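# Insert loose pipe fully into push-fit fitting

## Task

Slide the loose pipe into the fitting's open push-fit end until it is seated completely.

## Robot and tools

Robot: two seven-joint arms, left_arm and right_arm, each with a parallel gripper whose fingers point along its own +z and close along its own y. Two wrist cameras: cam_left_wrist (672x504) and cam_right_wrist (672x504). The goal must still hold after the robot lets go; then call finished_scene with the scene number (1 or 2), which cannot be undone.

Frames. Scene frame: origin at table height, halfway between the nominal bases; +x points out over the table, +z up, left_arm on the +y side (not the image side). Actual bases: left_arm (+0.028, +0.300, +0.020) m, right_arm (+0.043, -0.399, +0.020) m. Reported end_effector_position (m) and end_effector_quat_wxyz are in the scene frame; that position is the centre of the closed pads (pads 38 mm long; tips extend about 19 mm past it closed, 6 mm fully open). Readings can be off by a few centimetres, more at long reach.

The 16-number row (used by both motion tools): one flat list covering both arms, in this order: left dx, dy, dz, rx, ry, rz, left gripper position, left gripper speed, then the same eight for the right arm. Every value lies in [-1, 1]. dx..rz are an offset, not a pose: they count from that arm's Hand target at the start of the action or move, along that Hand target's own axes. 1.0 equals 0.6 m of translation or 180 degrees of turn; rx, ry, rz form one rotation vector. All zeros in an arm's six pose numbers means no new pose for it. Gripper position is absolute: +1 fully open (85 mm), 0 about 45 mm, -1 closed; the mapping is uneven, so trust position_measured_pct (about 50 minus 50 times the position number). Gripper speed: -1 about 20 mm/s, 0 about 85, +1 about 150; faster closes grip harder. Always resend each gripper's intended position and speed, since a 0 is itself a command. Starting state is +1.

execute_actions(actions, cameras): actions is a list of actions; each action is up to 15 rows, one per 1/30 s step, the last row held to step 15. Every row in an action is measured from the same start pose, and each new action starts from the current Hand target, so a repeated offset moves further. Images appear only for an empty list or when cameras names them (["all"] for all). An empty call also shows the scene number.

move(target, speed, blend, stop_force, zero, blocking, cameras): straight-line gripper paths. target is one 16-number row or a list of up to 15 rows; all rows are offsets from the Hand targets at the move's start, not from the prior row. speed: m/s, 0.002 to 0.5, default 0.25 (turn rate capped at twice that in rad/s, max 0.873). blend: metres of corner rounding, default 0 (stop at each). stop_force: 25 to 80 N, one value for both arms; an arm's path ends when it feels that much push against its travel; use it slowly, not while the gripper turns, and omit it when backing off a contact. zero (only with stop_force) resets the force baseline, default true. blocking=false returns early and is not allowed with stop_force. Paths ignore obstacles and the other arm; a move is capped at 10 s. The result adds a move: line (done, off_target, moving, held, fault) and any limits (paced, held).

wait(seconds, 0 to 3600): lets time pass with no new command. stop(): brakes a running move. zoom_image(camera, region=[x0, y0, x1, y1] pixels, at most 504 by 504): closer look at the latest image of cam_left_wrist or cam_right_wrist. clear_fault(arm): clears a reported torque fault on left_arm or right_arm.

Result lines: Hand target (last commanded pose after clipping; next offsets start from it; the gripper may rest short of it, so send the shortfall as an offset), joint positions, velocities, Joint torques, Flange force (along the gripper's axes, includes held weight, noisy), Tool commands, gripper position_measured_pct, motor_current_ma and object_status (0 moving, 1 blocked opening, 2 stopped on an object before the requested position = firm grip, 3 reached the requested position or pads met = nothing held or a weak grip), Wrist depth (7x7 mm grid per camera, 164 to 4000, '-' unknown), MOTOR HOT, FAULT lines.

Gripping: close to a position clearly narrower than the object and leave it; to release, open a few millimetres wider than the object. Commanded orientation is clipped to 32 degrees from the current one per step; large turns can swing the elbow.

Avoid: fast contacts, targets well past a firm surface (the arms are stiff and press at full motor force), hard grips on a part still resting on something, arm-to-arm contact or closing one gripper on the other's fingers, dropping or releasing a moving part, anything leaving the table, torque faults (joint limits 104.5 N m for the four big joints, 51.3 for the wrist three) and motor overheating from long stretched holds or pushes. Any arm stop costs time. Something may occasionally nudge a loose object.

Each tool is called after "Call:" as a command line: name --argument value for each argument, lists and objects as JSON in quotes; but a table of rows of numbers goes row by row, as --pt "numbers of a row", without its own name.

## Session

Call:
execute_actions --actions '[]'

Scene clock: 0.00 s.
left_arm: end_effector_position=(+0.5226, +0.4233, +0.1410) position_measured_pct=0.0 object_status=3 motor_current_ma=0 end_effector_quat_wxyz=(-0.150, -0.203, +0.967, +0.039) | right_arm: end_effector_position=(+0.4229, -0.3475, +0.3702) position_measured_pct=0.0 object_status=3 motor_current_ma=0 end_effector_quat_wxyz=(-0.007, -0.344, +0.939, +0.011)
Joint positions: left_arm=[-0.232 0.864 -0.049 1.169 -0.054 1.406 1.746] | right_arm=[-0.124 0.185 -0.113 1.504 0.002 1.471 2.068]
Joint velocities: within noise
Joint torques (N m): no reading
Flange force (N): no reading
Wrist depth (mm): cam_left_wrist=[320 327 336 343 351 360 370 / 310 317 323 332 339 347 356 / 300 306 313 321 327 334 343 / 291 297 303 310 317 324 331 / 283 288 293 299 307 313 320 / 275 280 284 256 297 303 310 / 269 274 280 284 290 297 302] | cam_right_wrist=[509 513 514 516 517 520 522 / 510 511 514 515 516 520 522 / 509 510 514 515 516 518 520 / 510 510 512 516 516 519 520 / 508 510 513 514 516 518 520 / 509 509 514 513 517 517 519 / 507 510 512 513 515 518 518]
Hand target: left_arm +0.5226, +0.4233, +0.1410; -0.150, -0.203, +0.967, +0.039 | right_arm +0.4229, -0.3475, +0.3702; -0.007, -0.344, +0.939, +0.011
Tool commands: left_gripper/position=+1.0 left_gripper/speed=+1.0 right_gripper/position=+1.0 right_gripper/speed=+1.0

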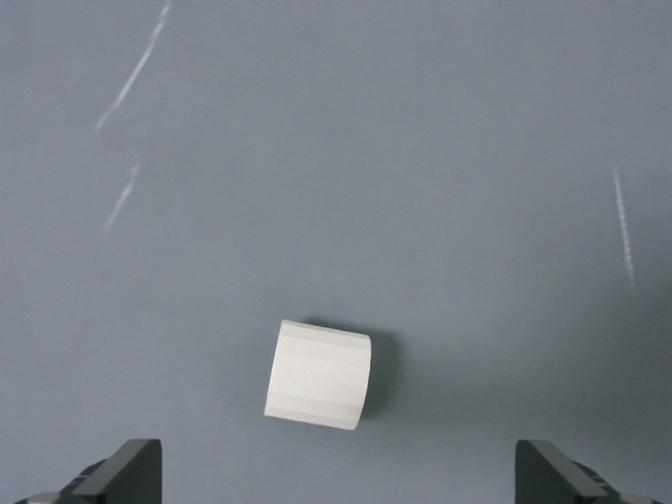

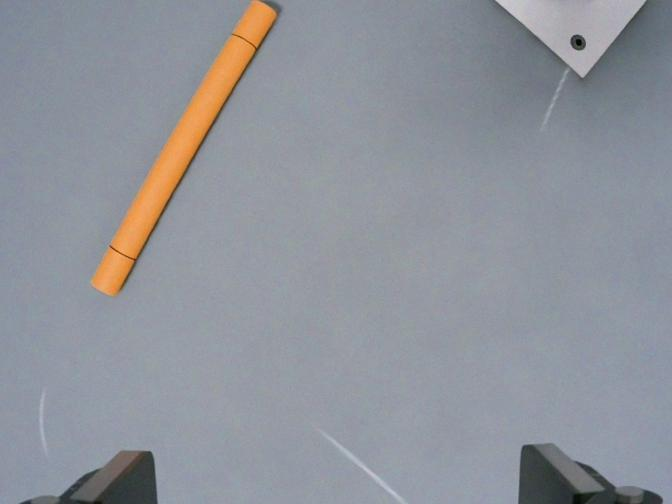

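Call:
move --target '[0,0,0,0,0,0,1,1,0.08,0.352,-0.05,0,0,0,1,1]' --cameras '["all"]'

Scene clock: 10.30 s.
left_arm: end_effector_position=(+0.5226, +0.4233, +0.1410) position_measured_pct=0.0 object_status=3 motor_current_ma=0 end_effector_quat_wxyz=(-0.150, -0.203, +0.967, +0.039) | right_arm: end_effector_position=(+0.2505, -0.2179, +0.4057) position_measured_pct=0.0 object_status=3 motor_current_ma=0 end_effector_quat_wxyz=(-0.007, -0.344, +0.939, +0.011)
Joint positions: left_arm=[-0.232 0.864 -0.049 1.169 -0.054 1.406 1.746] | right_arm=[-0.392 -0.084 -0.372 1.673 -0.055 1.552 1.542]
Joint torques (N m): left_arm=[0.68 -22.11 -1.02 -7.8 -0.12 0.92 0.09] | right_arm=[-0.12 -6.94 -0.32 -8.91 -0.33 0.28 0]
Flange force (N): left_arm=[3.4 1.8 1.5] | right_arm=[-0.3 -1.3 1.0]
Wrist depth (mm): cam_left_wrist=[321 328 335 343 351 360 370 / 310 317 324 332 340 347 356 / 300 306 314 321 328 335 343 / 291 297 303 310 317 324 331 / 283 288 293 299 306 313 320 / 274 280 283 255 297 304 310 / 269 274 279 285 291 297 302] | cam_right_wrist=[544 548 548 530 553 555 556 / 543 549 550 550 553 555 557 / 545 548 547 550 550 554 557 / 544 546 549 550 552 553 556 / 544 545 548 550 552 554 556 / 544 546 547 550 550 553 554 / 543 545 547 550 550 553 554]
Hand target: left_arm +0.5226, +0.4233, +0.1410; -0.150, -0.203, +0.967, +0.039 | right_arm +0.2505, -0.2179, +0.4057; -0.007, -0.344, +0.939, +0.011
Off the commanded pose: left_arm 0.000 m, 0 deg | right_arm 0.000 m, 0 deg.
move: done
cam_right_wrist: T_world_to_cam=[[-0.62509, 0.78042, 0.01424, 0.32535], [0.78055, 0.62503, 0.00906, -0.00557], [-0.00183, 0.01678, -0.99986, 0.55488]] pos_world=[0.20874, -0.25973, 0.55022]

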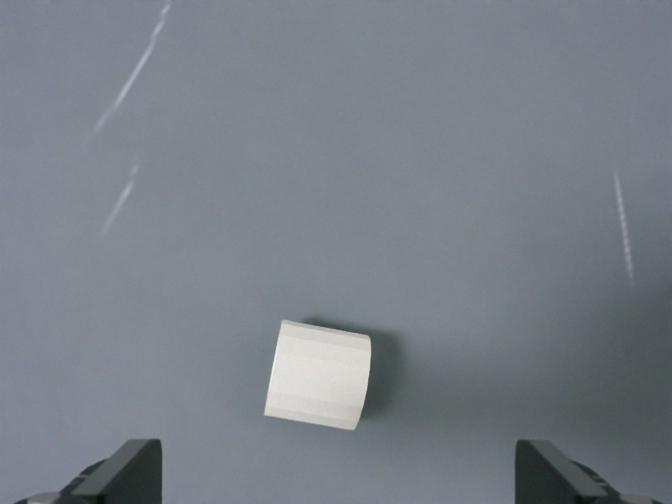

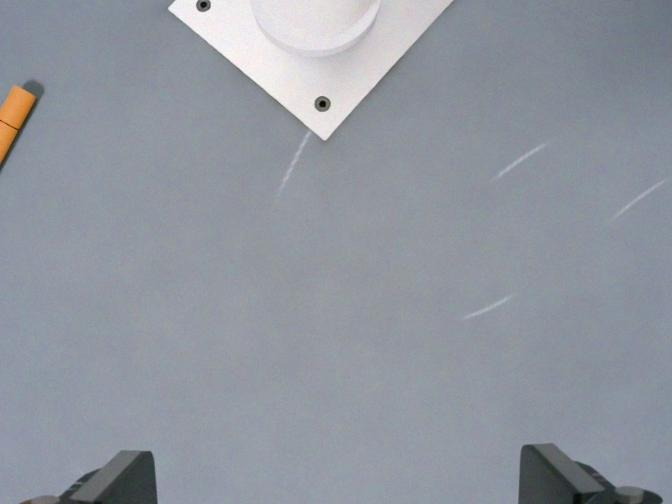

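Call:
zoom_image --camera "cam_left_wrist" --region '[220, 290, 430, 450]'

Call:
move --target '[0,0,0,0,0,0,1,1,-0.478,-0.042,-0.15,0,0,0,1,1]' --cameras '["all"]'

Scaled by 2.400.

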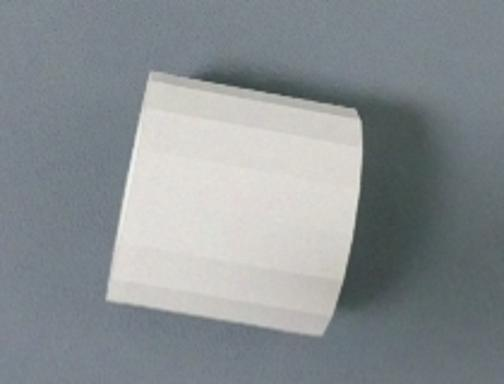

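Scene clock: 14.93 s.
left_arm: end_effector_position=(+0.5226, +0.4233, +0.1410) position_measured_pct=0.0 object_status=3 motor_current_ma=0 end_effector_quat_wxyz=(-0.150, -0.203, +0.967, +0.039) | right_arm: end_effector_position=(+0.4869, -0.0535, +0.4926) position_measured_pct=0.0 object_status=3 motor_current_ma=0 end_effector_quat_wxyz=(+0.039, -0.343, +0.938, +0.027)
Joint positions: left_arm=[-0.232 0.864 -0.049 1.169 -0.054 1.406 1.746] | right_arm=[-0.69 0.718 -0.24 0.237 0.17 2.099 1.531]
Joint torques (N m): left_arm=[0.64 -22.16 -0.9 -7.71 -0.11 0.93 0.03] | right_arm=[-0.14 -20.99 -0.65 -7.36 -0.3 -0.02 0]
Flange force (N): left_arm=[3.0 1.6 1.3] | right_arm=no reading
Wrist depth (mm): cam_left_wrist=[321 327 336 344 351 361 369 / 311 317 324 332 340 347 356 / 300 307 313 320 327 335 343 / 291 297 303 310 317 324 331 / 283 288 293 299 307 313 320 / 274 280 284 255 297 304 310 / 269 275 279 285 291 297 303] | cam_right_wrist=[606 610 614 614 615 619 619 / 614 616 619 622 620 625 625 / 620 621 624 624 630 631 631 / 626 628 629 634 634 636 638 / 633 634 636 638 641 643 647 / 637 641 642 646 646 646 649 / 644 646 648 651 653 656 658]
Hand target: left_arm +0.5226, +0.4233, +0.1410; -0.150, -0.203, +0.967, +0.039 | right_arm +0.4874, -0.0531, +0.4934; -0.007, -0.344, +0.939, +0.011
Off the commanded pose: left_arm 0.000 m, 0 deg | right_arm 0.001 m, 6 deg.
joint sent to its limit (right arm) — joint 6 (wrist pitch), upper limit. The joint targets are off in orientation, not in position.
move: off_target (right_arm)
cam_right_wrist: T_world_to_cam=[[-0.62426, 0.78108, 0.015, 0.3428], [0.77768, 0.61948, 0.10706, -0.34088], [0.07433, 0.0785, -0.99414, 0.6029]] pos_world=[0.43427, -0.10391, 0.63072]

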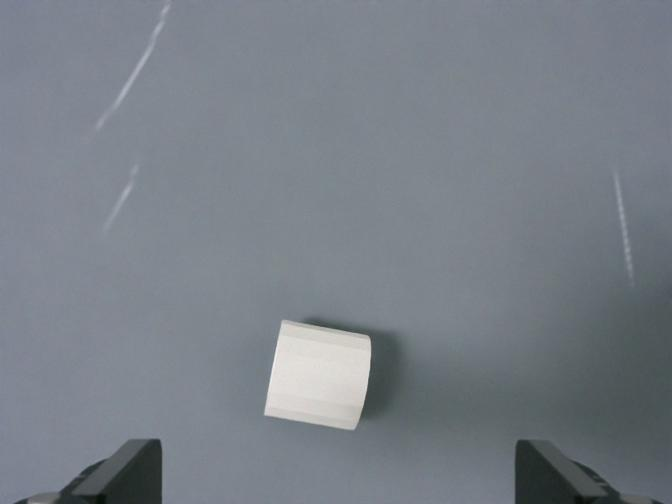

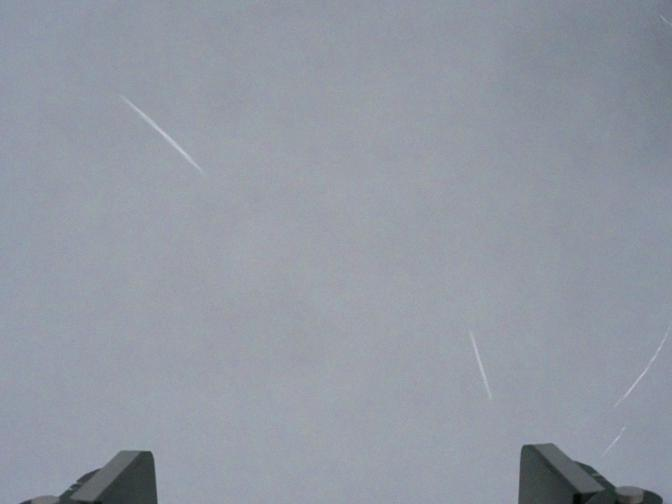

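Call:
move --target '[-0.16,0.082,0.02,0.170,0.074,0.06,1,1,0,0,0,0,0,0,1,1]' --cameras '["cam_left_wrist"]'

Scene clock: 28.87 s.
left_arm: end_effector_position=(+0.5831, +0.5067, +0.1098) position_measured_pct=0.0 object_status=3 motor_current_ma=0 end_effector_quat_wxyz=(-0.173, -0.155, +0.941, -0.247) | right_arm: end_effector_position=(+0.4869, -0.0535, +0.4926) position_measured_pct=0.0 object_status=3 motor_current_ma=0 end_effector_quat_wxyz=(+0.039, -0.343, +0.938, +0.027)
Joint positions: left_arm=[-0.584 1.452 0.203 0.098 0.168 2.097 1.452] | right_arm=[-0.69 0.718 -0.24 0.237 0.17 2.099 1.531]
Joint torques (N m): left_arm=[0.68 -27.26 0.53 -7.98 1.01 1.34 0.09] | right_arm=[-0.1 -20.84 -0.58 -7.27 -0.28 -0.05 0.02]
Flange force (N): no reading
Wrist depth (mm): cam_left_wrist=[506 454 408 371 339 311 288 / 470 422 378 344 318 295 275 / 431 390 355 284 301 280 262 / 398 361 333 283 286 268 250 / 372 339 314 292 272 255 240 / 348 320 297 278 259 242 229 / 336 308 287 268 249 235 224] | cam_right_wrist=[607 610 611 617 616 620 618 / 613 617 616 621 623 624 625 / 619 623 624 628 630 631 633 / 627 628 632 632 633 636 637 / 633 633 636 641 641 643 641 / 639 641 642 646 648 649 651 / 641 647 649 651 652 655 658]
Hand target: left_arm +0.5840, +0.5072, +0.1099; -0.204, -0.147, +0.934, -0.254 | right_arm +0.4869, -0.0535, +0.4926; +0.039, -0.343, +0.938, +0.027 (not the last commanded pose)
Off the commanded pose: left_arm 0.001 m, 4 deg | right_arm 0.001 m, 6 deg.
joint sent to its limit (left arm) — joint 6 (wrist pitch), upper limit. The joint targets are off in orientation, not in position.
joint at its limit (right arm) — joint 6 (wrist pitch), upper limit.
move: off_target (left_arm)
cam_left_wrist: T_world_to_cam=[[-0.37417, 0.82659, -0.4204, -0.15284], [0.89845, 0.2108, -0.38517, -0.53634], [-0.22975, -0.52183, -0.82153, 0.63845]] pos_world=[0.57138, 0.57256, 0.25367]

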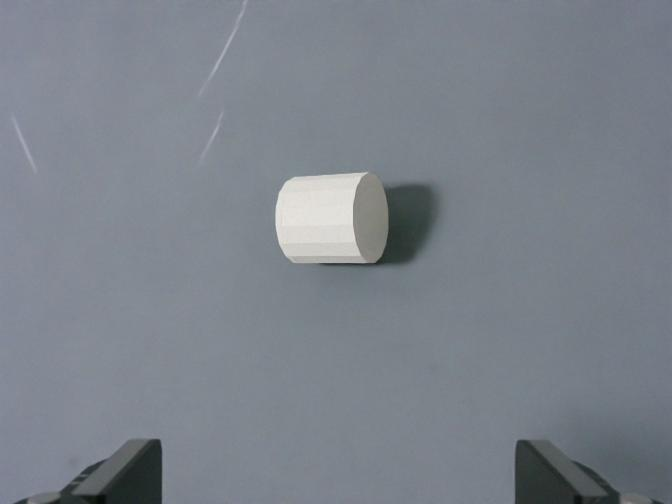

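Call:
move --target '[0.179,-0.080,0.103,-0.236,-0.003,0.501,1,1,0.713,-0.478,0.379,0.0154,0.0264,0.1735,1,1]' --cameras '["all"]'

Scene clock: 54.50 s.
left_arm: end_effector_position=(+0.4895, +0.4160, +0.1301) position_measured_pct=0.0 object_status=3 motor_current_ma=0 end_effector_quat_wxyz=(+0.000, +0.616, +0.788, +0.000) | right_arm: end_effector_position=(+0.3591, -0.5294, +0.2203) position_measured_pct=0.0 object_status=3 motor_current_ma=0 end_effector_quat_wxyz=(+0.001, -0.078, +0.997, +0.000)
Joint positions: left_arm=[-0.555 0.636 0.372 1.699 -0.287 0.861 0.198] | right_arm=[0.217 0.206 0.084 1.996 -0.021 0.939 2.068]
Joint torques (N m): left_arm=[0.7 -17.41 1.25 -7.13 0.1 0.06 0.05] | right_arm=[-0.18 -11.37 -0.3 -7.16 -0.22 0.26 -0.08]
Flange force (N): left_arm=[1.6 -3.5 -0.9] | right_arm=[0.3 -1.1 1.2]
Wrist depth (mm): cam_left_wrist=[275 275 275 275 274 274 274 / 276 275 275 275 275 275 274 / 276 275 275 276 275 275 275 / 276 277 276 276 275 275 275 / 277 277 276 276 276 276 275 / 277 277 276 238 276 276 275 / 277 277 277 276 276 276 275] | cam_right_wrist=[365 365 365 365 365 365 365 / 365 365 365 366 365 365 365 / 366 366 365 365 365 365 365 / 366 365 365 366 365 365 365 / 365 365 366 365 365 364 365 / 366 366 366 366 366 365 365 / 366 365 365 349 366 365 365]
Hand target: left_arm +0.4895, +0.4160, +0.1301; +0.000, +0.616, +0.788, +0.000 | right_arm +0.3591, -0.5294, +0.2203; +0.001, -0.078, +0.997, +0.000
Off the commanded pose: left_arm 0.000 m, 0 deg | right_arm 0.000 m, 0 deg.
move: done
cam_left_wrist: T_world_to_cam=[[0.97186, 0.23542, -0.00772, -0.57106], [0.23553, -0.97168, 0.01913, 0.33858], [-0.00299, -0.02041, -0.99979, 0.28987]] pos_world=[0.47611, 0.46935, 0.27893]
cam_right_wrist: T_world_to_cam=[[-0.12822, 0.99168, -0.01098, 0.57793], [0.99158, 0.1284, 0.01678, -0.23441], [0.01805, -0.00873, -0.9998, 0.35433]] pos_world=[0.30014, -0.53994, 0.36454]

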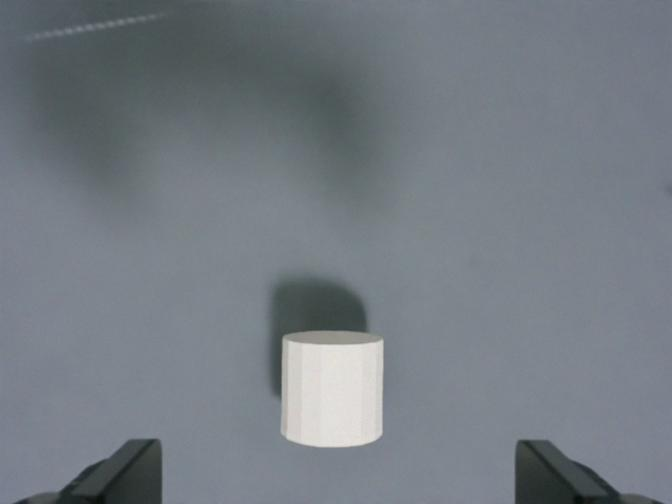

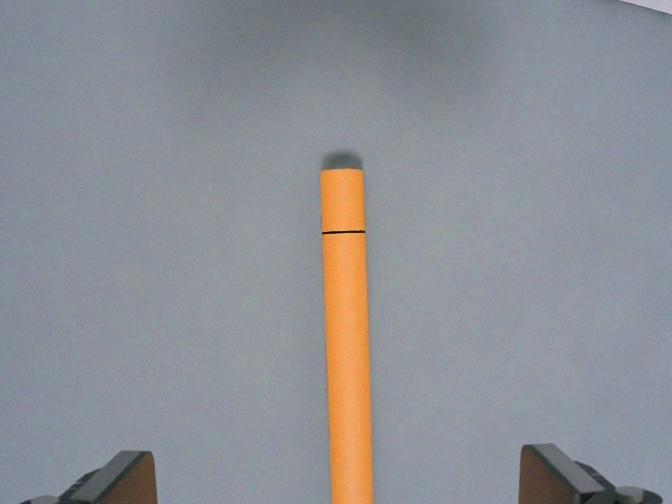

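Call:
move --target '[0,-0.005,0.177,0,0,0,1,1,0,0.015,0.33,0,0,-0.0094,1,1]' --stop_force 40 --speed 0.12

Call:
move --target '[0,0,0,0,0,0,-0.3,-1,0,0,0,0,0,0,-0.75,-1]' --cameras '["all"]'

Scene clock: 64.43 s.
left_arm: end_effector_position=(+0.4866, +0.4152, +0.0239) position_measured_pct=0.0 object_status=3 motor_current_ma=0 end_effector_quat_wxyz=(+0.000, +0.616, +0.788, +0.000) | right_arm: end_effector_position=(+0.3579, -0.5206, +0.0223) position_measured_pct=0.0 object_status=3 motor_current_ma=0 end_effector_quat_wxyz=(+0.001, -0.093, +0.996, +0.000)
Joint positions: left_arm=[-0.498 0.819 0.284 1.775 -0.369 0.599 0.266] | right_arm=[0.245 0.658 0.026 2.231 -0.062 0.252 2.111]
Joint torques (N m): left_arm=[0.69 -18.73 1.13 -5.39 0.08 0.07 0.07] | right_arm=[-0.13 -14.67 -0.09 -1.97 -0.27 0.22 -0.02]
Flange force (N): left_arm=[1.9 -2.7 -1.8] | right_arm=[-0.2 -0.8 1.3]
Wrist depth (mm): cam_left_wrist=[169 169 169 169 169 168 168 / 170 169 169 169 169 169 169 / 170 170 169 169 169 169 169 / 170 170 170 170 169 169 169 / 170 170 170 170 169 169 169 / 170 170 170 170 169 169 169 / - 170 - - - - -] | cam_right_wrist=[168 168 168 168 168 168 168 / 168 168 168 - 168 168 168 / 168 168 168 - 168 168 168 / 168 168 168 - 168 168 168 / 168 168 168 - 168 168 168 / 168 168 168 - 168 168 168 / - 168 168 - 168 168 -]
Hand target: left_arm +0.4866, +0.4152, +0.0239; +0.000, +0.616, +0.788, +0.000 | right_arm +0.3579, -0.5206, +0.0223; +0.001, -0.093, +0.996, +0.000
Off the commanded pose: left_arm 0.000 m, 0 deg | right_arm 0.000 m, 0 deg.
move: done

Scene clock: 68.30 s.
left_arm: end_effector_position=(+0.4867, +0.4152, +0.0239) position_measured_pct=56.3 object_status=2 motor_current_ma=50 end_effector_quat_wxyz=(+0.000, +0.616, +0.788, +0.000) | right_arm: end_effector_position=(+0.3579, -0.5206, +0.0223) position_measured_pct=76.6 object_status=0 motor_current_ma=1000 end_effector_quat_wxyz=(+0.001, -0.093, +0.996, +0.000)
Joint positions: left_arm=[-0.498 0.819 0.284 1.775 -0.369 0.599 0.266] | right_arm=[0.245 0.658 0.026 2.231 -0.062 0.252 2.111]
Joint torques (N m): left_arm=[0.33 -13.06 -0.05 -5.18 -0.28 -1.09 0.06] | right_arm=[-0.15 -8.99 -0.46 -3.16 -0.3 -1.29 -0.03]
Flange force (N): left_arm=[1.1 -6.4 -16.7] | right_arm=[3.4 1.5 -19.8]
Wrist depth (mm): cam_left_wrist=[170 169 169 169 169 169 169 / 170 170 169 169 169 169 169 / 170 170 170 169 169 169 169 / 170 170 170 170 169 169 169 / 170 170 170 170 170 169 169 / 170 170 170 170 170 170 169 / - 170 - - - 170 -] | cam_right_wrist=[168 168 168 168 168 168 168 / 168 168 168 - 168 168 168 / 168 168 168 - 168 168 168 / 168 168 168 - 168 168 168 / 168 168 168 - 168 168 168 / 168 168 168 - 168 168 168 / - 168 168 - 168 168 -]
Hand target: left_arm +0.4866, +0.4152, +0.0239; +0.000, +0.616, +0.788, +0.000 | right_arm +0.3580, -0.5206, +0.0223; +0.001, -0.093, +0.996, +0.000
Off the commanded pose: left_arm 0.000 m, 0 deg | right_arm 0.000 m, 0 deg.
move: done
cam_left_wrist: T_world_to_cam=[[0.97189, 0.23531, -0.00772, -0.56883], [0.23541, -0.97171, 0.01913, 0.34059], [-0.003, -0.02041, -0.99979, 0.18367]] pos_world=[0.47321, 0.46855, 0.17273]
cam_right_wrist: T_world_to_cam=[[-0.15737, 0.98748, -0.01091, 0.5751], [0.98737, 0.15754, 0.01666, -0.21437], [0.01817, -0.00815, -0.9998, 0.15662]] pos_world=[0.29932, -0.53285, 0.16644]

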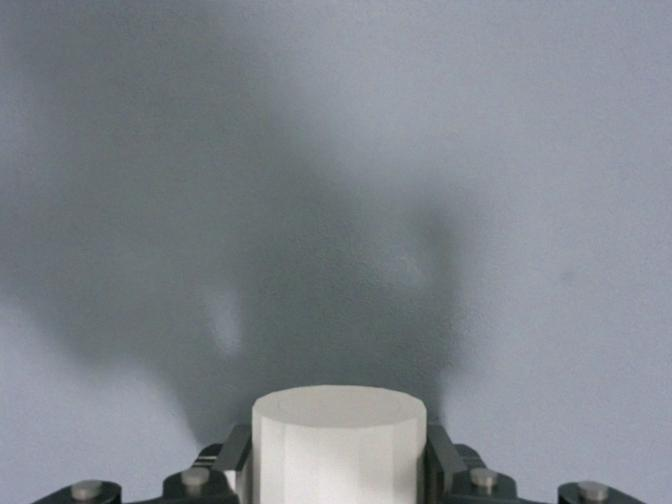

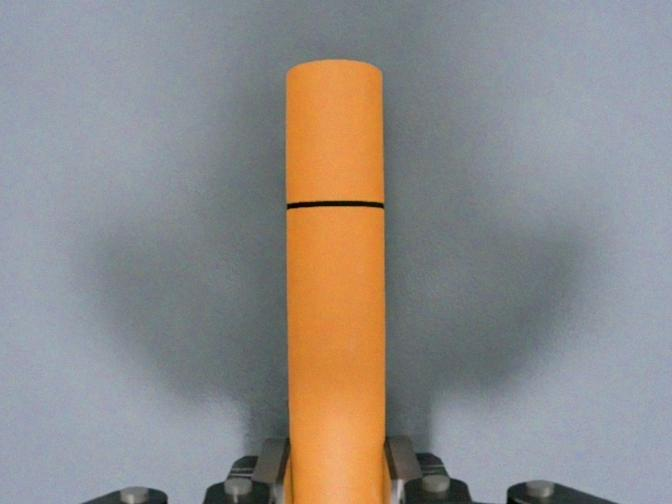

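Call:
move --pt "0 0 0 0 0 0 -0.3 -1 0 0 0 0 0 0 -0.2 -1" --pt "0 0 -0.07 0 0 0.0767 -0.3 -1 0 0 -0.012 0 0.167 0 -0.2 -1" --pt "0 0 -0.15 0 0 0.0767 -0.3 -1 0 0 -0.003 0 0.167 0 -0.2 -1" --pt "0 0 -0.25 0 0 0.0767 -0.3 -1 0 0 -0.003 0 0.167 0 -0.8 -1" --cameras '["all"]' --speed 0.1

Scene clock: 89.43 s.
left_arm: end_effector_position=(+0.4866, +0.4153, +0.1739) position_measured_pct=56.3 object_status=2 motor_current_ma=50 end_effector_quat_wxyz=(+0.000, +0.706, +0.708, +0.000) | right_arm: end_effector_position=(+0.3580, -0.5206, +0.0241) position_measured_pct=76.6 object_status=0 motor_current_ma=1000 end_effector_quat_wxyz=(-0.258, -0.089, +0.962, -0.024)
Joint positions: left_arm=[-0.626 0.578 0.48 1.66 -0.308 0.979 -0.022] | right_arm=[-0.023 0.902 0.211 1.763 0.018 0.981 1.923]
Joint torques (N m): left_arm=[0.67 -16.86 1.63 -7.79 0.13 0.03 0.09] | right_arm=[0.51 -12.97 0.95 -1.75 0.07 -0.35 0.09]
Flange force (N): left_arm=[0.7 -3.9 -0.1] | right_arm=[5.5 0.5 -13.8]
Wrist depth (mm): cam_left_wrist=[319 319 319 318 318 317 317 / 320 319 319 318 318 318 317 / 320 319 319 319 319 318 319 / 320 320 320 320 319 319 319 / 320 320 320 320 320 319 319 / 321 321 321 320 320 320 319 / 322 321 - - - 320 320] | cam_right_wrist=[259 259 254 254 254 257 256 / 238 238 237 237 237 236 236 / 223 220 220 196 219 218 219 / 207 207 207 182 206 206 206 / 194 195 195 172 195 194 192 / 184 183 183 166 183 182 182 / - 176 177 - 177 175 -]
Hand target: left_arm +0.4866, +0.4153, +0.1739; +0.000, +0.706, +0.708, +0.000 | right_arm +0.3579, -0.5206, +0.0241; -0.258, -0.089, +0.962, -0.024
Off the commanded pose: left_arm 0.000 m, 0 deg | right_arm 0.000 m, 0 deg.
move: done
cam_left_wrist: T_world_to_cam=[[0.99997, -0.00333, -0.00749, -0.48221], [-0.00319, -0.99981, 0.01907, 0.46565], [-0.00755, -0.01905, -0.99979, 0.33529]] pos_world=[0.48621, 0.47034, 0.32273]
cam_right_wrist: T_world_to_cam=[[-0.16601, 0.98585, -0.02327, 0.57772], [0.86353, 0.13393, -0.48619, -0.17028], [-0.47619, -0.10081, -0.87354, 0.28415]] pos_world=[0.37826, -0.51809, 0.17888]

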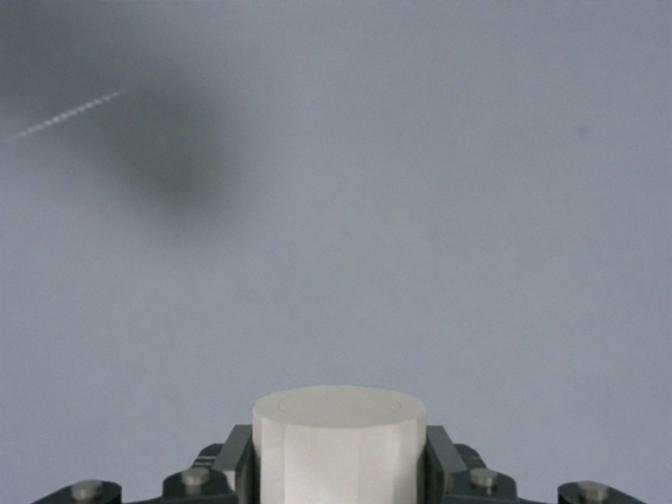

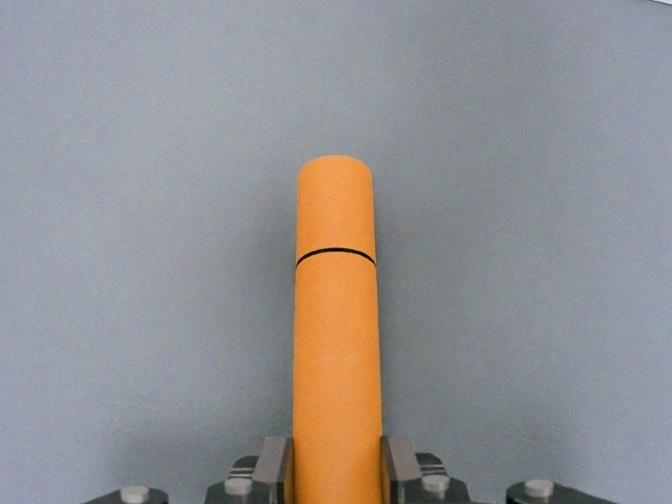

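Call:
move --pt "0 0 0 0 0 0 -0.3 -1 0.0417 0 -0.072 0 0 0 -0.8 -1" --pt "-0.559 -0.061 0.04 0 0 0 -0.3 -1 -0.1475 0.716 -0.328 -0.280 0 0.4845 -0.8 -1" --blend '[0.02,0]' --cameras '["all"]' --speed '[0.1,0.2]'

Scene clock: 100.77 s.
left_arm: end_effector_position=(+0.4510, +0.0798, +0.1501) position_measured_pct=56.3 object_status=2 motor_current_ma=50 end_effector_quat_wxyz=(+0.000, +0.706, +0.708, +0.000) | right_arm: end_effector_position=(+0.4508, -0.0660, +0.1500) position_measured_pct=76.6 object_status=2 motor_current_ma=50 end_effector_quat_wxyz=(-0.183, +0.684, +0.682, +0.183)
Joint positions: left_arm=[0.112 0.619 0.467 1.677 -0.333 0.924 0.724] | right_arm=[-0.675 0.605 0.262 1.829 -1.004 0.752 0.325]
Joint torques (N m): left_arm=[0.68 -17.25 1.67 -7.5 0.08 0.07 0.03] | right_arm=[-0.18 -18.76 0.27 -6.87 -1.37 0.82 0.01]
Flange force (N): left_arm=[3.2 -2.7 -0.3] | right_arm=[-0.8 0.6 1.3]
Wrist depth (mm): cam_left_wrist=[296 296 295 295 295 295 295 / 296 297 296 295 295 295 295 / 296 296 296 296 296 295 295 / 297 296 296 296 296 295 295 / 297 297 296 296 296 295 295 / 297 297 297 297 296 296 295 / 297 297 - - - 296 296] | cam_right_wrist=[433 433 205 203 209 431 429 / 404 398 387 225 391 401 400 / 375 373 378 198 371 369 371 / 348 351 351 183 350 349 348 / 328 329 332 173 331 326 326 / 311 311 310 166 310 309 307 / 299 298 298 - - 297 297]
Hand target: left_arm +0.4509, +0.0798, +0.1501; +0.000, +0.706, +0.708, +0.000 | right_arm +0.4508, -0.0660, +0.1499; -0.183, +0.684, +0.682, +0.183
Off the commanded pose: left_arm 0.000 m, 0 deg | right_arm 0.000 m, 0 deg.
move: done
cam_left_wrist: T_world_to_cam=[[0.99997, -0.00333, -0.00749, -0.44791], [-0.00319, -0.99981, 0.01907, 0.13055], [-0.00755, -0.01905, -0.99979, 0.30494]] pos_world=[0.45061, 0.13484, 0.29903]
cam_right_wrist: T_world_to_cam=[[0.99955, -0.02044, -0.02188, -0.4442], [-0.0285, -0.87343, -0.48612, 0.08549], [-0.00917, 0.48652, -0.87362, 0.31242]] pos_world=[0.44931, -0.08641, 0.30478]

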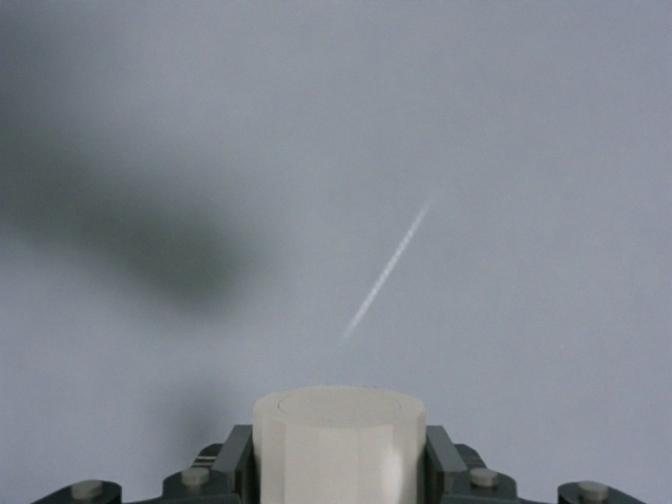

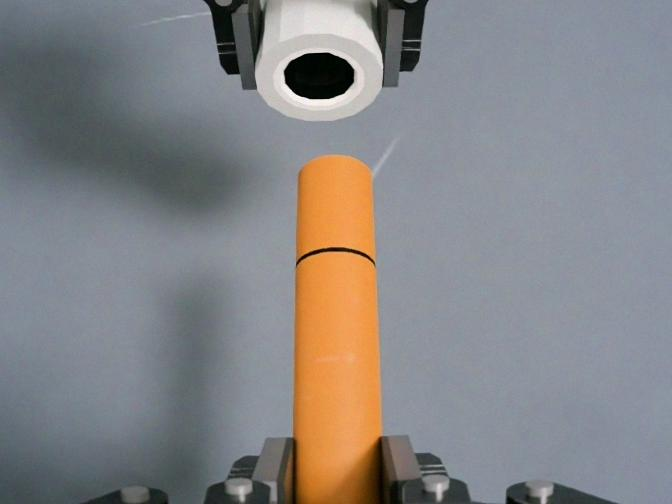

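Call:
zoom_image --camera "cam_right_wrist" --region '[220, 0, 430, 200]'

Scaled by 2.400.

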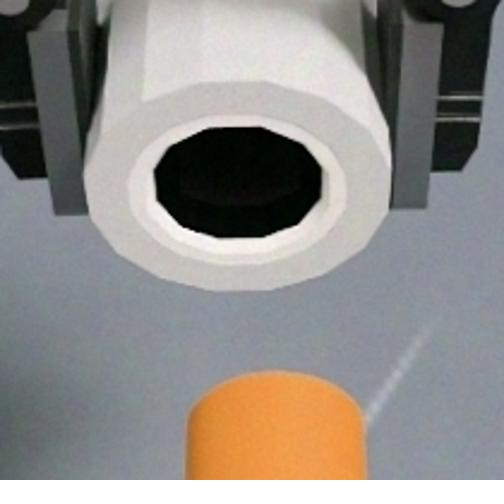

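Call:
move --target '[0,0,0,0,0,0,-0.3,-1,0.0312,-0.0073,-0.0007,0,0,0,-0.8,-1]' --cameras '["cam_right_wrist"]' --speed 0.08

Call:
zoom_image --camera "cam_right_wrist" --region '[220, 0, 430, 200]'

Scene clock: 118.07 s.
left_arm: end_effector_position=(+0.4509, +0.0798, +0.1501) position_measured_pct=56.3 object_status=2 motor_current_ma=50 end_effector_quat_wxyz=(+0.000, +0.706, +0.708, +0.000) | right_arm: end_effector_position=(+0.4465, -0.0500, +0.1597) position_measured_pct=76.6 object_status=2 motor_current_ma=50 end_effector_quat_wxyz=(-0.183, +0.684, +0.682, +0.183)
Joint positions: left_arm=[0.112 0.619 0.467 1.677 -0.333 0.924 0.724] | right_arm=[-0.718 0.593 0.272 1.81 -0.986 0.756 0.264]
Joint torques (N m): left_arm=[0.8 -17.27 1.68 -7.45 0.09 0 0.03] | right_arm=[-0.19 -18.86 0.3 -7.1 -1.43 0.67 -0.01]
Flange force (N): left_arm=[3.3 -2.4 -0.6] | right_arm=[-0.7 0.9 1.2]
Wrist depth (mm): cam_left_wrist=[296 296 295 295 295 295 295 / 297 296 296 296 295 295 295 / 297 296 296 296 295 295 295 / 297 296 296 296 296 295 295 / 297 296 296 297 296 296 295 / 298 297 297 296 296 296 296 / 298 297 - - - 296 296] | cam_right_wrist=[441 180 187 208 186 177 441 / 416 410 207 201 211 408 412 / 385 385 380 195 381 383 382 / 362 363 362 183 360 360 359 / 339 342 341 173 340 340 335 / 321 321 320 167 319 318 316 / 308 308 308 - - 306 305]
Hand target: left_arm +0.4509, +0.0798, +0.1501; +0.000, +0.706, +0.708, +0.000 | right_arm +0.4464, -0.0500, +0.1597; -0.183, +0.684, +0.682, +0.183
Off the commanded pose: left_arm 0.000 m, 0 deg | right_arm 0.000 m, 0 deg.
move: done
cam_right_wrist: T_world_to_cam=[[0.99955, -0.02044, -0.02188, -0.43937], [-0.0285, -0.87343, -0.48612, 0.10406], [-0.00917, 0.48652, -0.87362, 0.31307]] pos_world=[0.445, -0.07041, 0.31448]

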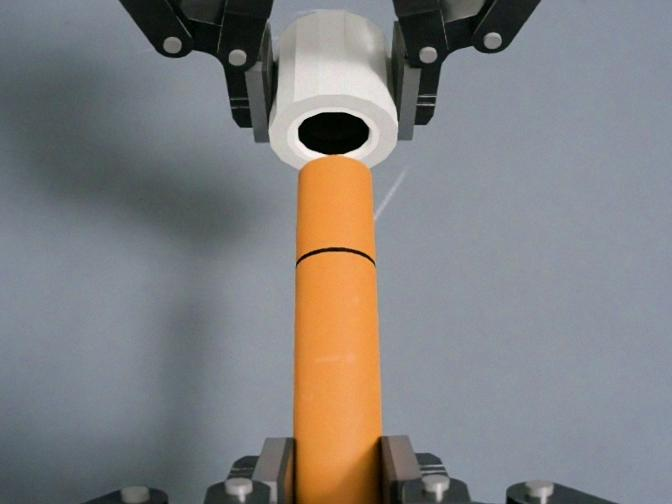

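Scaled by 2.400.

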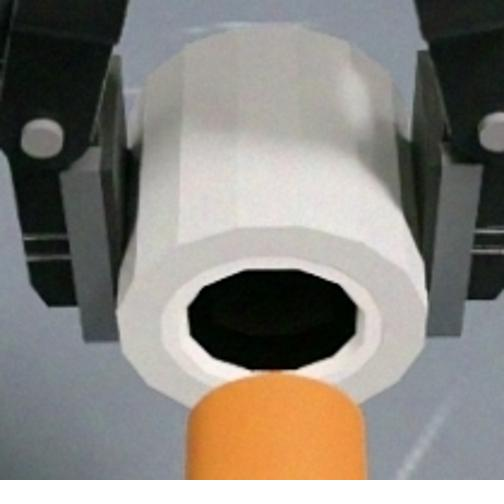

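Call:
move --target '[0,0,0,0,0,0,-0.3,-1,0.0365,-0.0008,0.0201,0,0,0,-0.8,-1]' --cameras '["cam_right_wrist"]' --speed 0.03 --stop_force 50

Call:
zoom_image --camera "cam_right_wrist" --region '[220, 60, 430, 260]'

Scene clock: 126.20 s.
left_arm: end_effector_position=(+0.4509, +0.0798, +0.1501) position_measured_pct=56.3 object_status=2 motor_current_ma=50 end_effector_quat_wxyz=(+0.000, +0.706, +0.708, +0.000) | right_arm: end_effector_position=(+0.4460, -0.0250, +0.1601) position_measured_pct=76.6 object_status=2 motor_current_ma=50 end_effector_quat_wxyz=(-0.183, +0.684, +0.682, +0.183)
Joint positions: left_arm=[0.112 0.619 0.467 1.677 -0.333 0.924 0.724] | right_arm=[-0.764 0.611 0.273 1.771 -0.981 0.747 0.206]
Joint torques (N m): left_arm=[10.58 -18.01 12 -11.89 4.72 -4.53 0.07] | right_arm=[-8.91 -21.32 -8.31 -13.87 -5.86 1.69 -0.04]
Flange force (N): left_arm=[26.4 -2.2 0.9] | right_arm=[-19.9 -0.7 -11.2]
Wrist depth (mm): cam_left_wrist=[296 296 296 295 295 295 295 / 297 296 296 296 295 295 295 / 297 296 296 296 296 295 295 / 296 297 296 296 296 295 295 / 297 297 296 296 296 295 295 / 297 297 297 296 296 296 295 / 297 297 - - - 295 295] | cam_right_wrist=[- 181 - - - 177 - / 410 173 178 195 181 178 406 / 385 384 200 190 203 382 381 / 362 361 361 183 361 360 359 / 339 341 341 173 340 339 335 / 321 320 320 167 319 318 316 / 307 307 308 - - 306 306]
Hand target: left_arm +0.4509, +0.0798, +0.1501; +0.000, +0.706, +0.708, +0.000 | right_arm +0.4460, -0.0250, +0.1602; -0.183, +0.684, +0.682, +0.183
Off the commanded pose: left_arm 0.000 m, 0 deg | right_arm 0.000 m, 0 deg.
move: done
cam_right_wrist: T_world_to_cam=[[0.99955, -0.02034, -0.02205, -0.43828], [-0.0285, -0.87343, -0.48611, 0.12612], [-0.00937, 0.48652, -0.87362, 0.30143]] pos_world=[0.4445, -0.04541, 0.31498]

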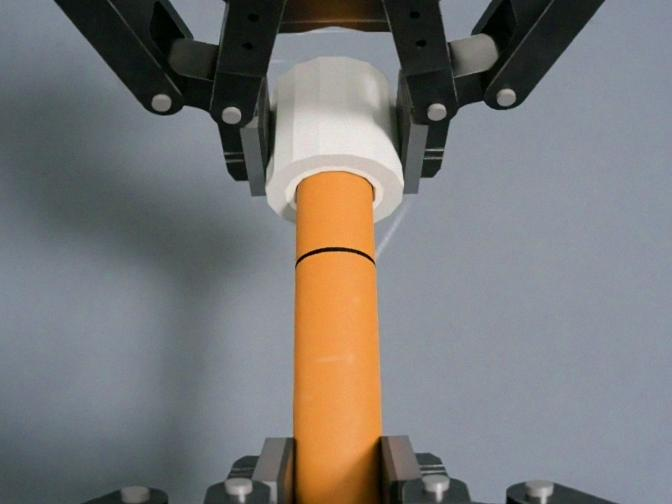

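Scaled by 2.400.

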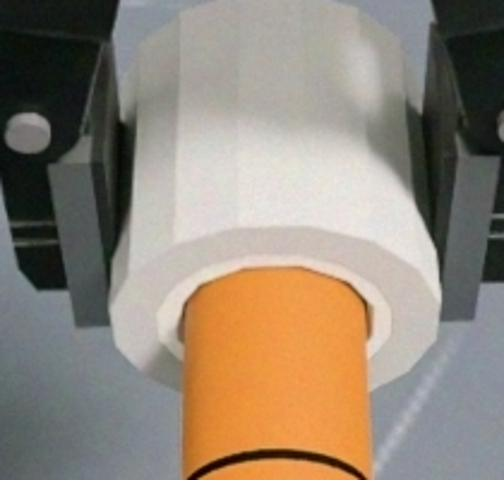

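Call:
move --target '[0,0,0,0,0,0,-0.3,-1,0.0404,0,0.0233,0,0,0,-0.8,-1]' --cameras '["cam_right_wrist"]' --speed 0.03 --stop_force 50

Call:
zoom_image --camera "cam_right_wrist" --region '[220, 120, 430, 320]'

Scene clock: 130.80 s.
left_arm: end_effector_position=(+0.4509, +0.0798, +0.1501) position_measured_pct=56.3 object_status=2 motor_current_ma=50 end_effector_quat_wxyz=(+0.000, +0.706, +0.708, +0.000) | right_arm: end_effector_position=(+0.4460, +0.0030, +0.1602) position_measured_pct=76.6 object_status=2 motor_current_ma=50 end_effector_quat_wxyz=(-0.183, +0.684, +0.682, +0.183)
Joint positions: left_arm=[0.112 0.619 0.467 1.677 -0.333 0.924 0.725] | right_arm=[-0.814 0.636 0.277 1.721 -0.973 0.742 0.14]
Joint torques (N m): left_arm=[21.52 -19.1 23.52 -16.05 9.94 -9.09 0.1] | right_arm=[-17.56 -23.99 -16.64 -22.35 -10.66 1.28 -0.18]
Flange force (N): left_arm=[51.2 0.2 3.4] | right_arm=[-40.2 -3.8 -25.6]
Wrist depth (mm): cam_left_wrist=[297 296 296 296 295 295 295 / 297 297 296 296 295 295 295 / 297 297 296 295 295 295 294 / 297 296 296 296 296 295 295 / 297 297 296 296 295 295 295 / 298 297 296 296 295 295 295 / 297 297 - - - 295 295] | cam_right_wrist=[- - - - - - - / - - - - - - - / 379 - 181 181 - - 375 / 361 361 185 177 193 359 358 / 337 341 336 172 338 339 334 / 320 320 318 - 318 318 314 / 307 307 307 - - 305 305]
Hand target: left_arm +0.4509, +0.0798, +0.1501; +0.000, +0.706, +0.708, +0.000 | right_arm +0.4460, +0.0030, +0.1602; -0.183, +0.684, +0.682, +0.183
Off the commanded pose: left_arm 0.000 m, 0 deg | right_arm 0.000 m, 0 deg.
move: done
cam_right_wrist: T_world_to_cam=[[0.99955, -0.02034, -0.02205, -0.43771], [-0.0285, -0.87343, -0.48611, 0.15057], [-0.00937, 0.48652, -0.87362, 0.2878]] pos_world=[0.4445, -0.01741, 0.31498]

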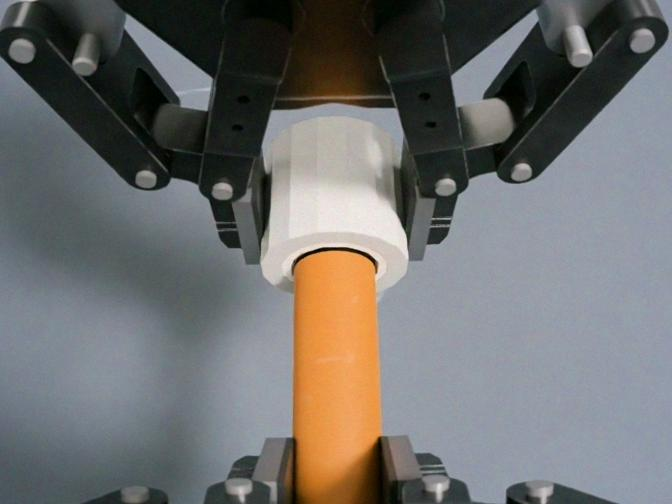

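Scaled by 2.400.

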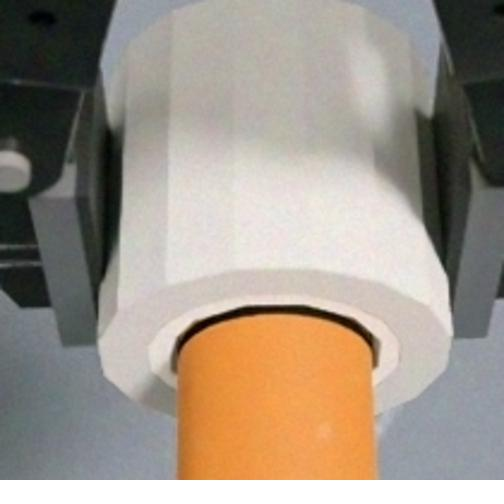

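Call:
move --target '[0,0,0,0,0,0,-0.3,-1,0.0116,0,0.0067,0,0,0,-0.8,-1]' --cameras '["cam_right_wrist"]' --speed 0.015 --stop_force 30

Call:
zoom_image --camera "cam_right_wrist" --region '[220, 120, 430, 320]'

Scene clock: 136.67 s.
left_arm: end_effector_position=(+0.4509, +0.0798, +0.1501) position_measured_pct=56.3 object_status=2 motor_current_ma=50 end_effector_quat_wxyz=(+0.000, +0.706, +0.708, +0.000) | right_arm: end_effector_position=(+0.4461, +0.0110, +0.1601) position_measured_pct=76.6 object_status=2 motor_current_ma=50 end_effector_quat_wxyz=(-0.183, +0.684, +0.682, +0.183)
Joint positions: left_arm=[0.112 0.619 0.467 1.677 -0.333 0.924 0.725] | right_arm=[-0.827 0.643 0.279 1.706 -0.97 0.741 0.121]
Joint torques (N m): left_arm=[25.48 -18.7 27.37 -17.07 11.94 -10.75 0.17] | right_arm=[-20.73 -25.93 -19.65 -26.04 -12.75 0.94 -0.34]
Flange force (N): left_arm=[60.1 1.4 2.3] | right_arm=[-48.6 -4.7 -29.7]
Wrist depth (mm): cam_left_wrist=[297 296 296 296 295 295 295 / 297 297 296 296 295 295 295 / 297 296 296 296 295 295 295 / 297 297 296 296 295 295 294 / 297 296 296 296 295 295 295 / 297 297 - - 295 295 294 / 297 297 - - - 295 294] | cam_right_wrist=[- - - - - - - / - - - - - - - / - - - 180 - - - / 358 356 183 177 184 353 357 / 337 340 336 172 335 338 334 / 320 319 319 167 318 318 314 / 307 306 - - - 305 304]
Hand target: left_arm +0.4509, +0.0798, +0.1501; +0.000, +0.706, +0.708, +0.000 | right_arm +0.4461, +0.0110, +0.1602; -0.183, +0.684, +0.682, +0.183
Off the commanded pose: left_arm 0.000 m, 0 deg | right_arm 0.000 m, 0 deg.
move: done
cam_right_wrist: T_world_to_cam=[[0.99955, -0.02039, -0.02196, -0.43768], [-0.0285, -0.87343, -0.48612, 0.15757], [-0.00927, 0.48652, -0.87362, 0.28387]] pos_world=[0.4446, -0.00941, 0.31498]

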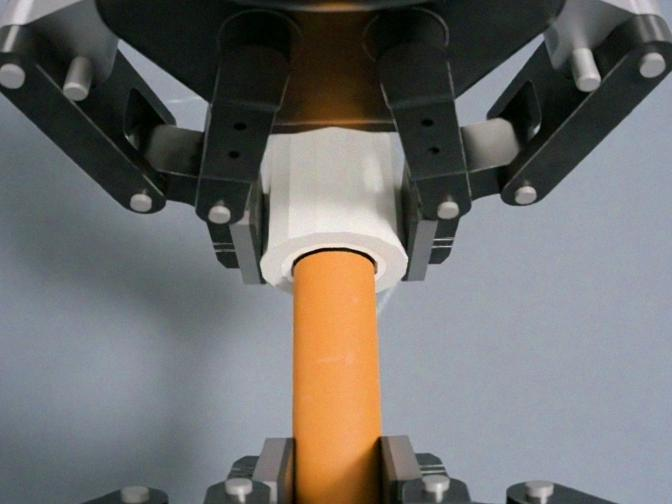

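Scaled by 2.400.

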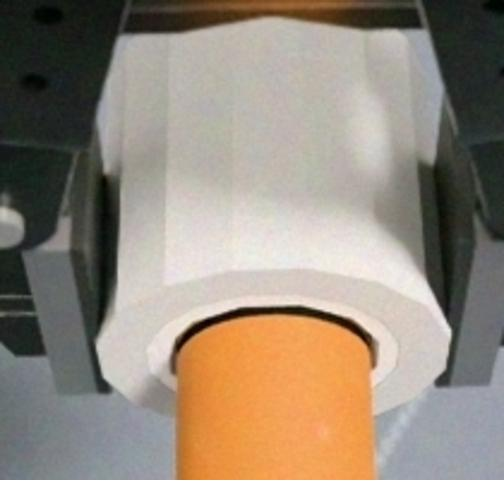

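Call:
move --pt "0 0 0 0 0 0 0.3 -0.5 0 0 0 0 0 0 -0.8 -1" --pt "0.0133 0 0 0 0 0 0.3 -0.5 0 0 0 0 0 0 -0.8 -1" --pt "0.0133 0 0 0 0 0 -0.7 0.3 0 0 0 0 0 0 -0.8 -1" --speed 0.08

Call:
move --target '[0,0,0,0,0,0,-0.7,0.3,0.0116,0,0.0067,0,0,0,-0.8,-1]' --cameras '["cam_right_wrist"]' --speed 0.015 --stop_force 75

Call:
zoom_image --camera "cam_right_wrist" --region '[220, 120, 430, 320]'

Scene clock: 146.50 s.
left_arm: end_effector_position=(+0.4509, +0.0877, +0.1502) position_measured_pct=56.7 object_status=2 motor_current_ma=50 end_effector_quat_wxyz=(+0.000, +0.706, +0.708, +0.000) | right_arm: end_effector_position=(+0.4461, +0.0109, +0.1601) position_measured_pct=76.6 object_status=2 motor_current_ma=50 end_effector_quat_wxyz=(-0.183, +0.684, +0.682, +0.183)
Joint positions: left_arm=[0.095 0.612 0.468 1.691 -0.332 0.917 0.71] | right_arm=[-0.827 0.643 0.279 1.706 -0.97 0.741 0.121]
Joint torques (N m): left_arm=[-0.16 -16.47 0.76 -7.49 -0.39 -0.02 0.07] | right_arm=[-0.3 -21.16 0.17 -7.45 -1.38 0.98 0.1]
Flange force (N): left_arm=[1.9 -4.2 -2.1] | right_arm=[-0.2 2.1 3.7]
Wrist depth (mm): cam_left_wrist=[296 296 296 295 295 295 294 / 297 296 296 296 296 295 295 / 297 296 296 296 295 295 295 / 297 296 296 296 295 295 295 / 297 297 297 297 296 296 295 / 297 297 297 - 296 296 295 / 298 297 - - - 296 296] | cam_right_wrist=[- - - - - - - / - - - - - - - / - - - 181 - - 377 / 363 359 185 178 185 356 359 / 339 342 339 173 337 340 337 / 320 321 320 166 319 319 316 / 308 308 311 - - 307 306]
Hand target: left_arm +0.4509, +0.0877, +0.1501; +0.000, +0.706, +0.708, +0.000 | right_arm +0.4461, +0.0110, +0.1602; -0.183, +0.684, +0.682, +0.183
Off the commanded pose: left_arm 0.000 m, 0 deg | right_arm 0.000 m, 0 deg.
move: done

Scene clock: 148.37 s.
left_arm: end_effector_position=(+0.4509, +0.0877, +0.1501) position_measured_pct=56.7 object_status=2 motor_current_ma=50 end_effector_quat_wxyz=(+0.000, +0.706, +0.708, +0.000) | right_arm: end_effector_position=(+0.4461, +0.0191, +0.1601) position_measured_pct=76.6 object_status=2 motor_current_ma=50 end_effector_quat_wxyz=(-0.183, +0.684, +0.682, +0.183)
Joint positions: left_arm=[0.094 0.613 0.468 1.69 -0.332 0.917 0.71] | right_arm=[-0.841 0.651 0.281 1.69 -0.967 0.741 0.102]
Joint torques (N m): left_arm=[27.88 -18.37 29.92 -17.03 13.07 -11.17 0.03] | right_arm=[-22.08 -26.78 -20.72 -28.29 -13.68 0.26 -0.31]
Flange force (N): left_arm=[64.9 2.5 2.8] | right_arm=[-52.7 -6.1 -32.3]
Wrist depth (mm): cam_left_wrist=[297 296 296 296 296 296 295 / 297 297 296 296 296 295 295 / 297 296 296 296 296 295 295 / 297 297 296 296 296 295 295 / 297 296 296 296 296 295 294 / 297 296 296 - 296 295 295 / 297 297 - - - 295 295] | cam_right_wrist=[- - - - - - - / - - - - - - - / - - - 180 - - 374 / 360 356 183 177 184 353 357 / 337 340 336 172 335 338 334 / 319 319 319 167 317 318 314 / 307 306 - - - 305 304]
Hand target: left_arm +0.4509, +0.0878, +0.1501; +0.000, +0.706, +0.708, +0.000 | right_arm +0.4461, +0.0191, +0.1602; -0.183, +0.684, +0.682, +0.183
Off the commanded pose: left_arm 0.000 m, 0 deg | right_arm 0.000 m, 0 deg.
move: done
cam_right_wrist: T_world_to_cam=[[0.99955, -0.02031, -0.02191, -0.43753], [-0.0284, -0.87343, -0.48612, 0.1646], [-0.00927, 0.48652, -0.87362, 0.27993]] pos_world=[0.4446, -0.00131, 0.31498]

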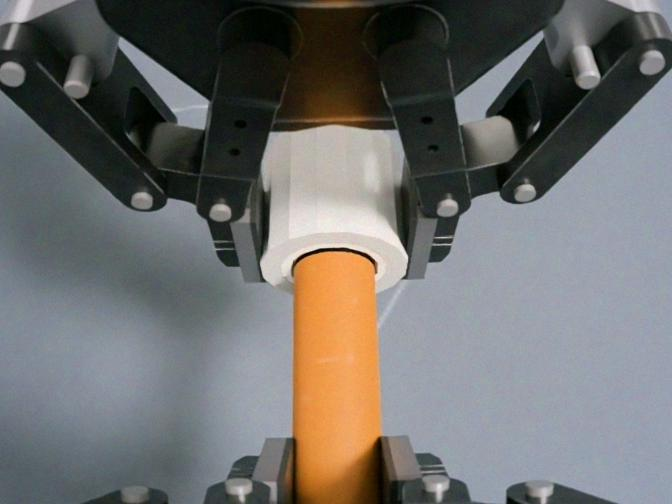

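Scaled by 2.400.

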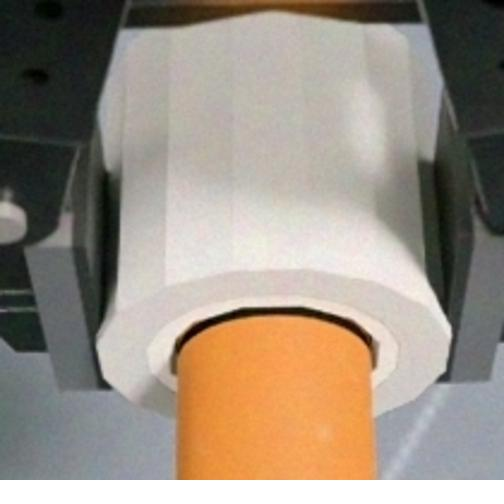

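Call:
move --pt "0 0 0 0 0 0 0.3 -0.5 0 0 0 0 0 0 -0.8 -1" --pt "0.05 0 -0.22 0 0 0 0.3 -0.5 0 0 0 0 0 0 -0.8 -1" --pt "0.2 0 -0.22 0 0 0 0.3 -0.5 -0.0867 0 0.150 0 0 0 -0.8 -1" --pt "0.2 0 -0.22 0 0 0 0.3 -0.5 -0.1038 0 0.1798 0 0 0 -0.8 -1" --speed '[0.1,0.2,0.15,0.03]' --blend '[0,0.01,0.003,0]' --cameras '["cam_right_wrist"]'

Scene clock: 155.80 s.
left_arm: end_effector_position=(+0.4505, +0.2079, +0.2820) position_measured_pct=35.1 object_status=3 motor_current_ma=0 end_effector_quat_wxyz=(+0.000, +0.706, +0.708, +0.000) | right_arm: end_effector_position=(+0.4461, +0.0190, +0.0356) position_measured_pct=76.6 object_status=2 motor_current_ma=50 end_effector_quat_wxyz=(-0.183, +0.684, +0.682, +0.183)
Joint positions: left_arm=[-0.223 0.36 0.511 1.608 -0.183 1.221 0.341] | right_arm=[-0.719 0.872 0.092 1.745 -1.228 0.514 0.455]
Joint torques (N m): left_arm=[0.69 -13.65 0.8 -8.84 0.09 0.06 0.01] | right_arm=[-0.12 -22.08 -0.68 -5.77 -1.07 1.06 -0.01]
Flange force (N): left_arm=[1.9 -3.5 0.6] | right_arm=[-0.2 1.7 1.7]
Wrist depth (mm): cam_left_wrist=[428 427 427 427 427 426 425 / 428 429 428 427 427 427 426 / 429 429 428 428 428 428 428 / 430 429 429 427 428 427 428 / 429 430 429 428 427 427 427 / 431 430 431 429 429 429 429 / 431 431 430 430 429 429 428] | cam_right_wrist=[272 272 268 267 266 270 269 / 250 250 249 246 249 248 248 / 234 231 228 183 230 230 232 / 218 218 215 178 214 217 217 / 204 206 206 172 205 205 204 / 193 193 193 166 193 193 192 / - 187 187 - 187 187 -]
Hand target: left_arm +0.4505, +0.2079, +0.2820; +0.000, +0.706, +0.708, +0.000 | right_arm +0.4461, +0.0190, +0.0356; -0.183, +0.684, +0.682, +0.183
Off the commanded pose: left_arm 0.000 m, 0 deg | right_arm 0.000 m, 0 deg.
move: done
cam_right_wrist: T_world_to_cam=[[0.99955, -0.02034, -0.02205, -0.44024], [-0.0285, -0.87347, -0.48604, 0.10397], [-0.00937, 0.48645, -0.87366, 0.17117]] pos_world=[0.4446, -0.00141, 0.19037]

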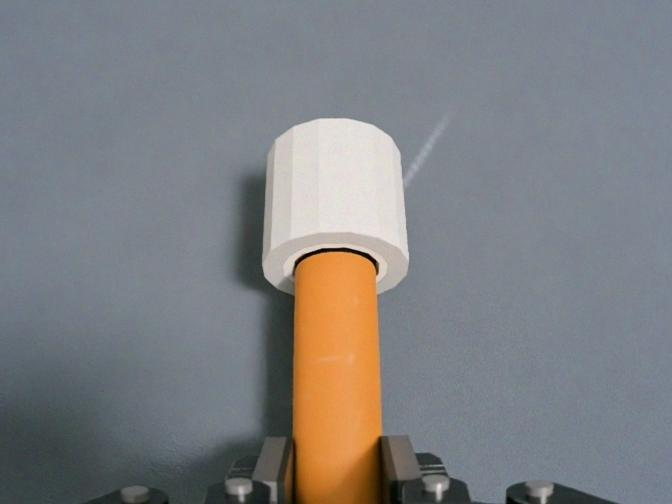

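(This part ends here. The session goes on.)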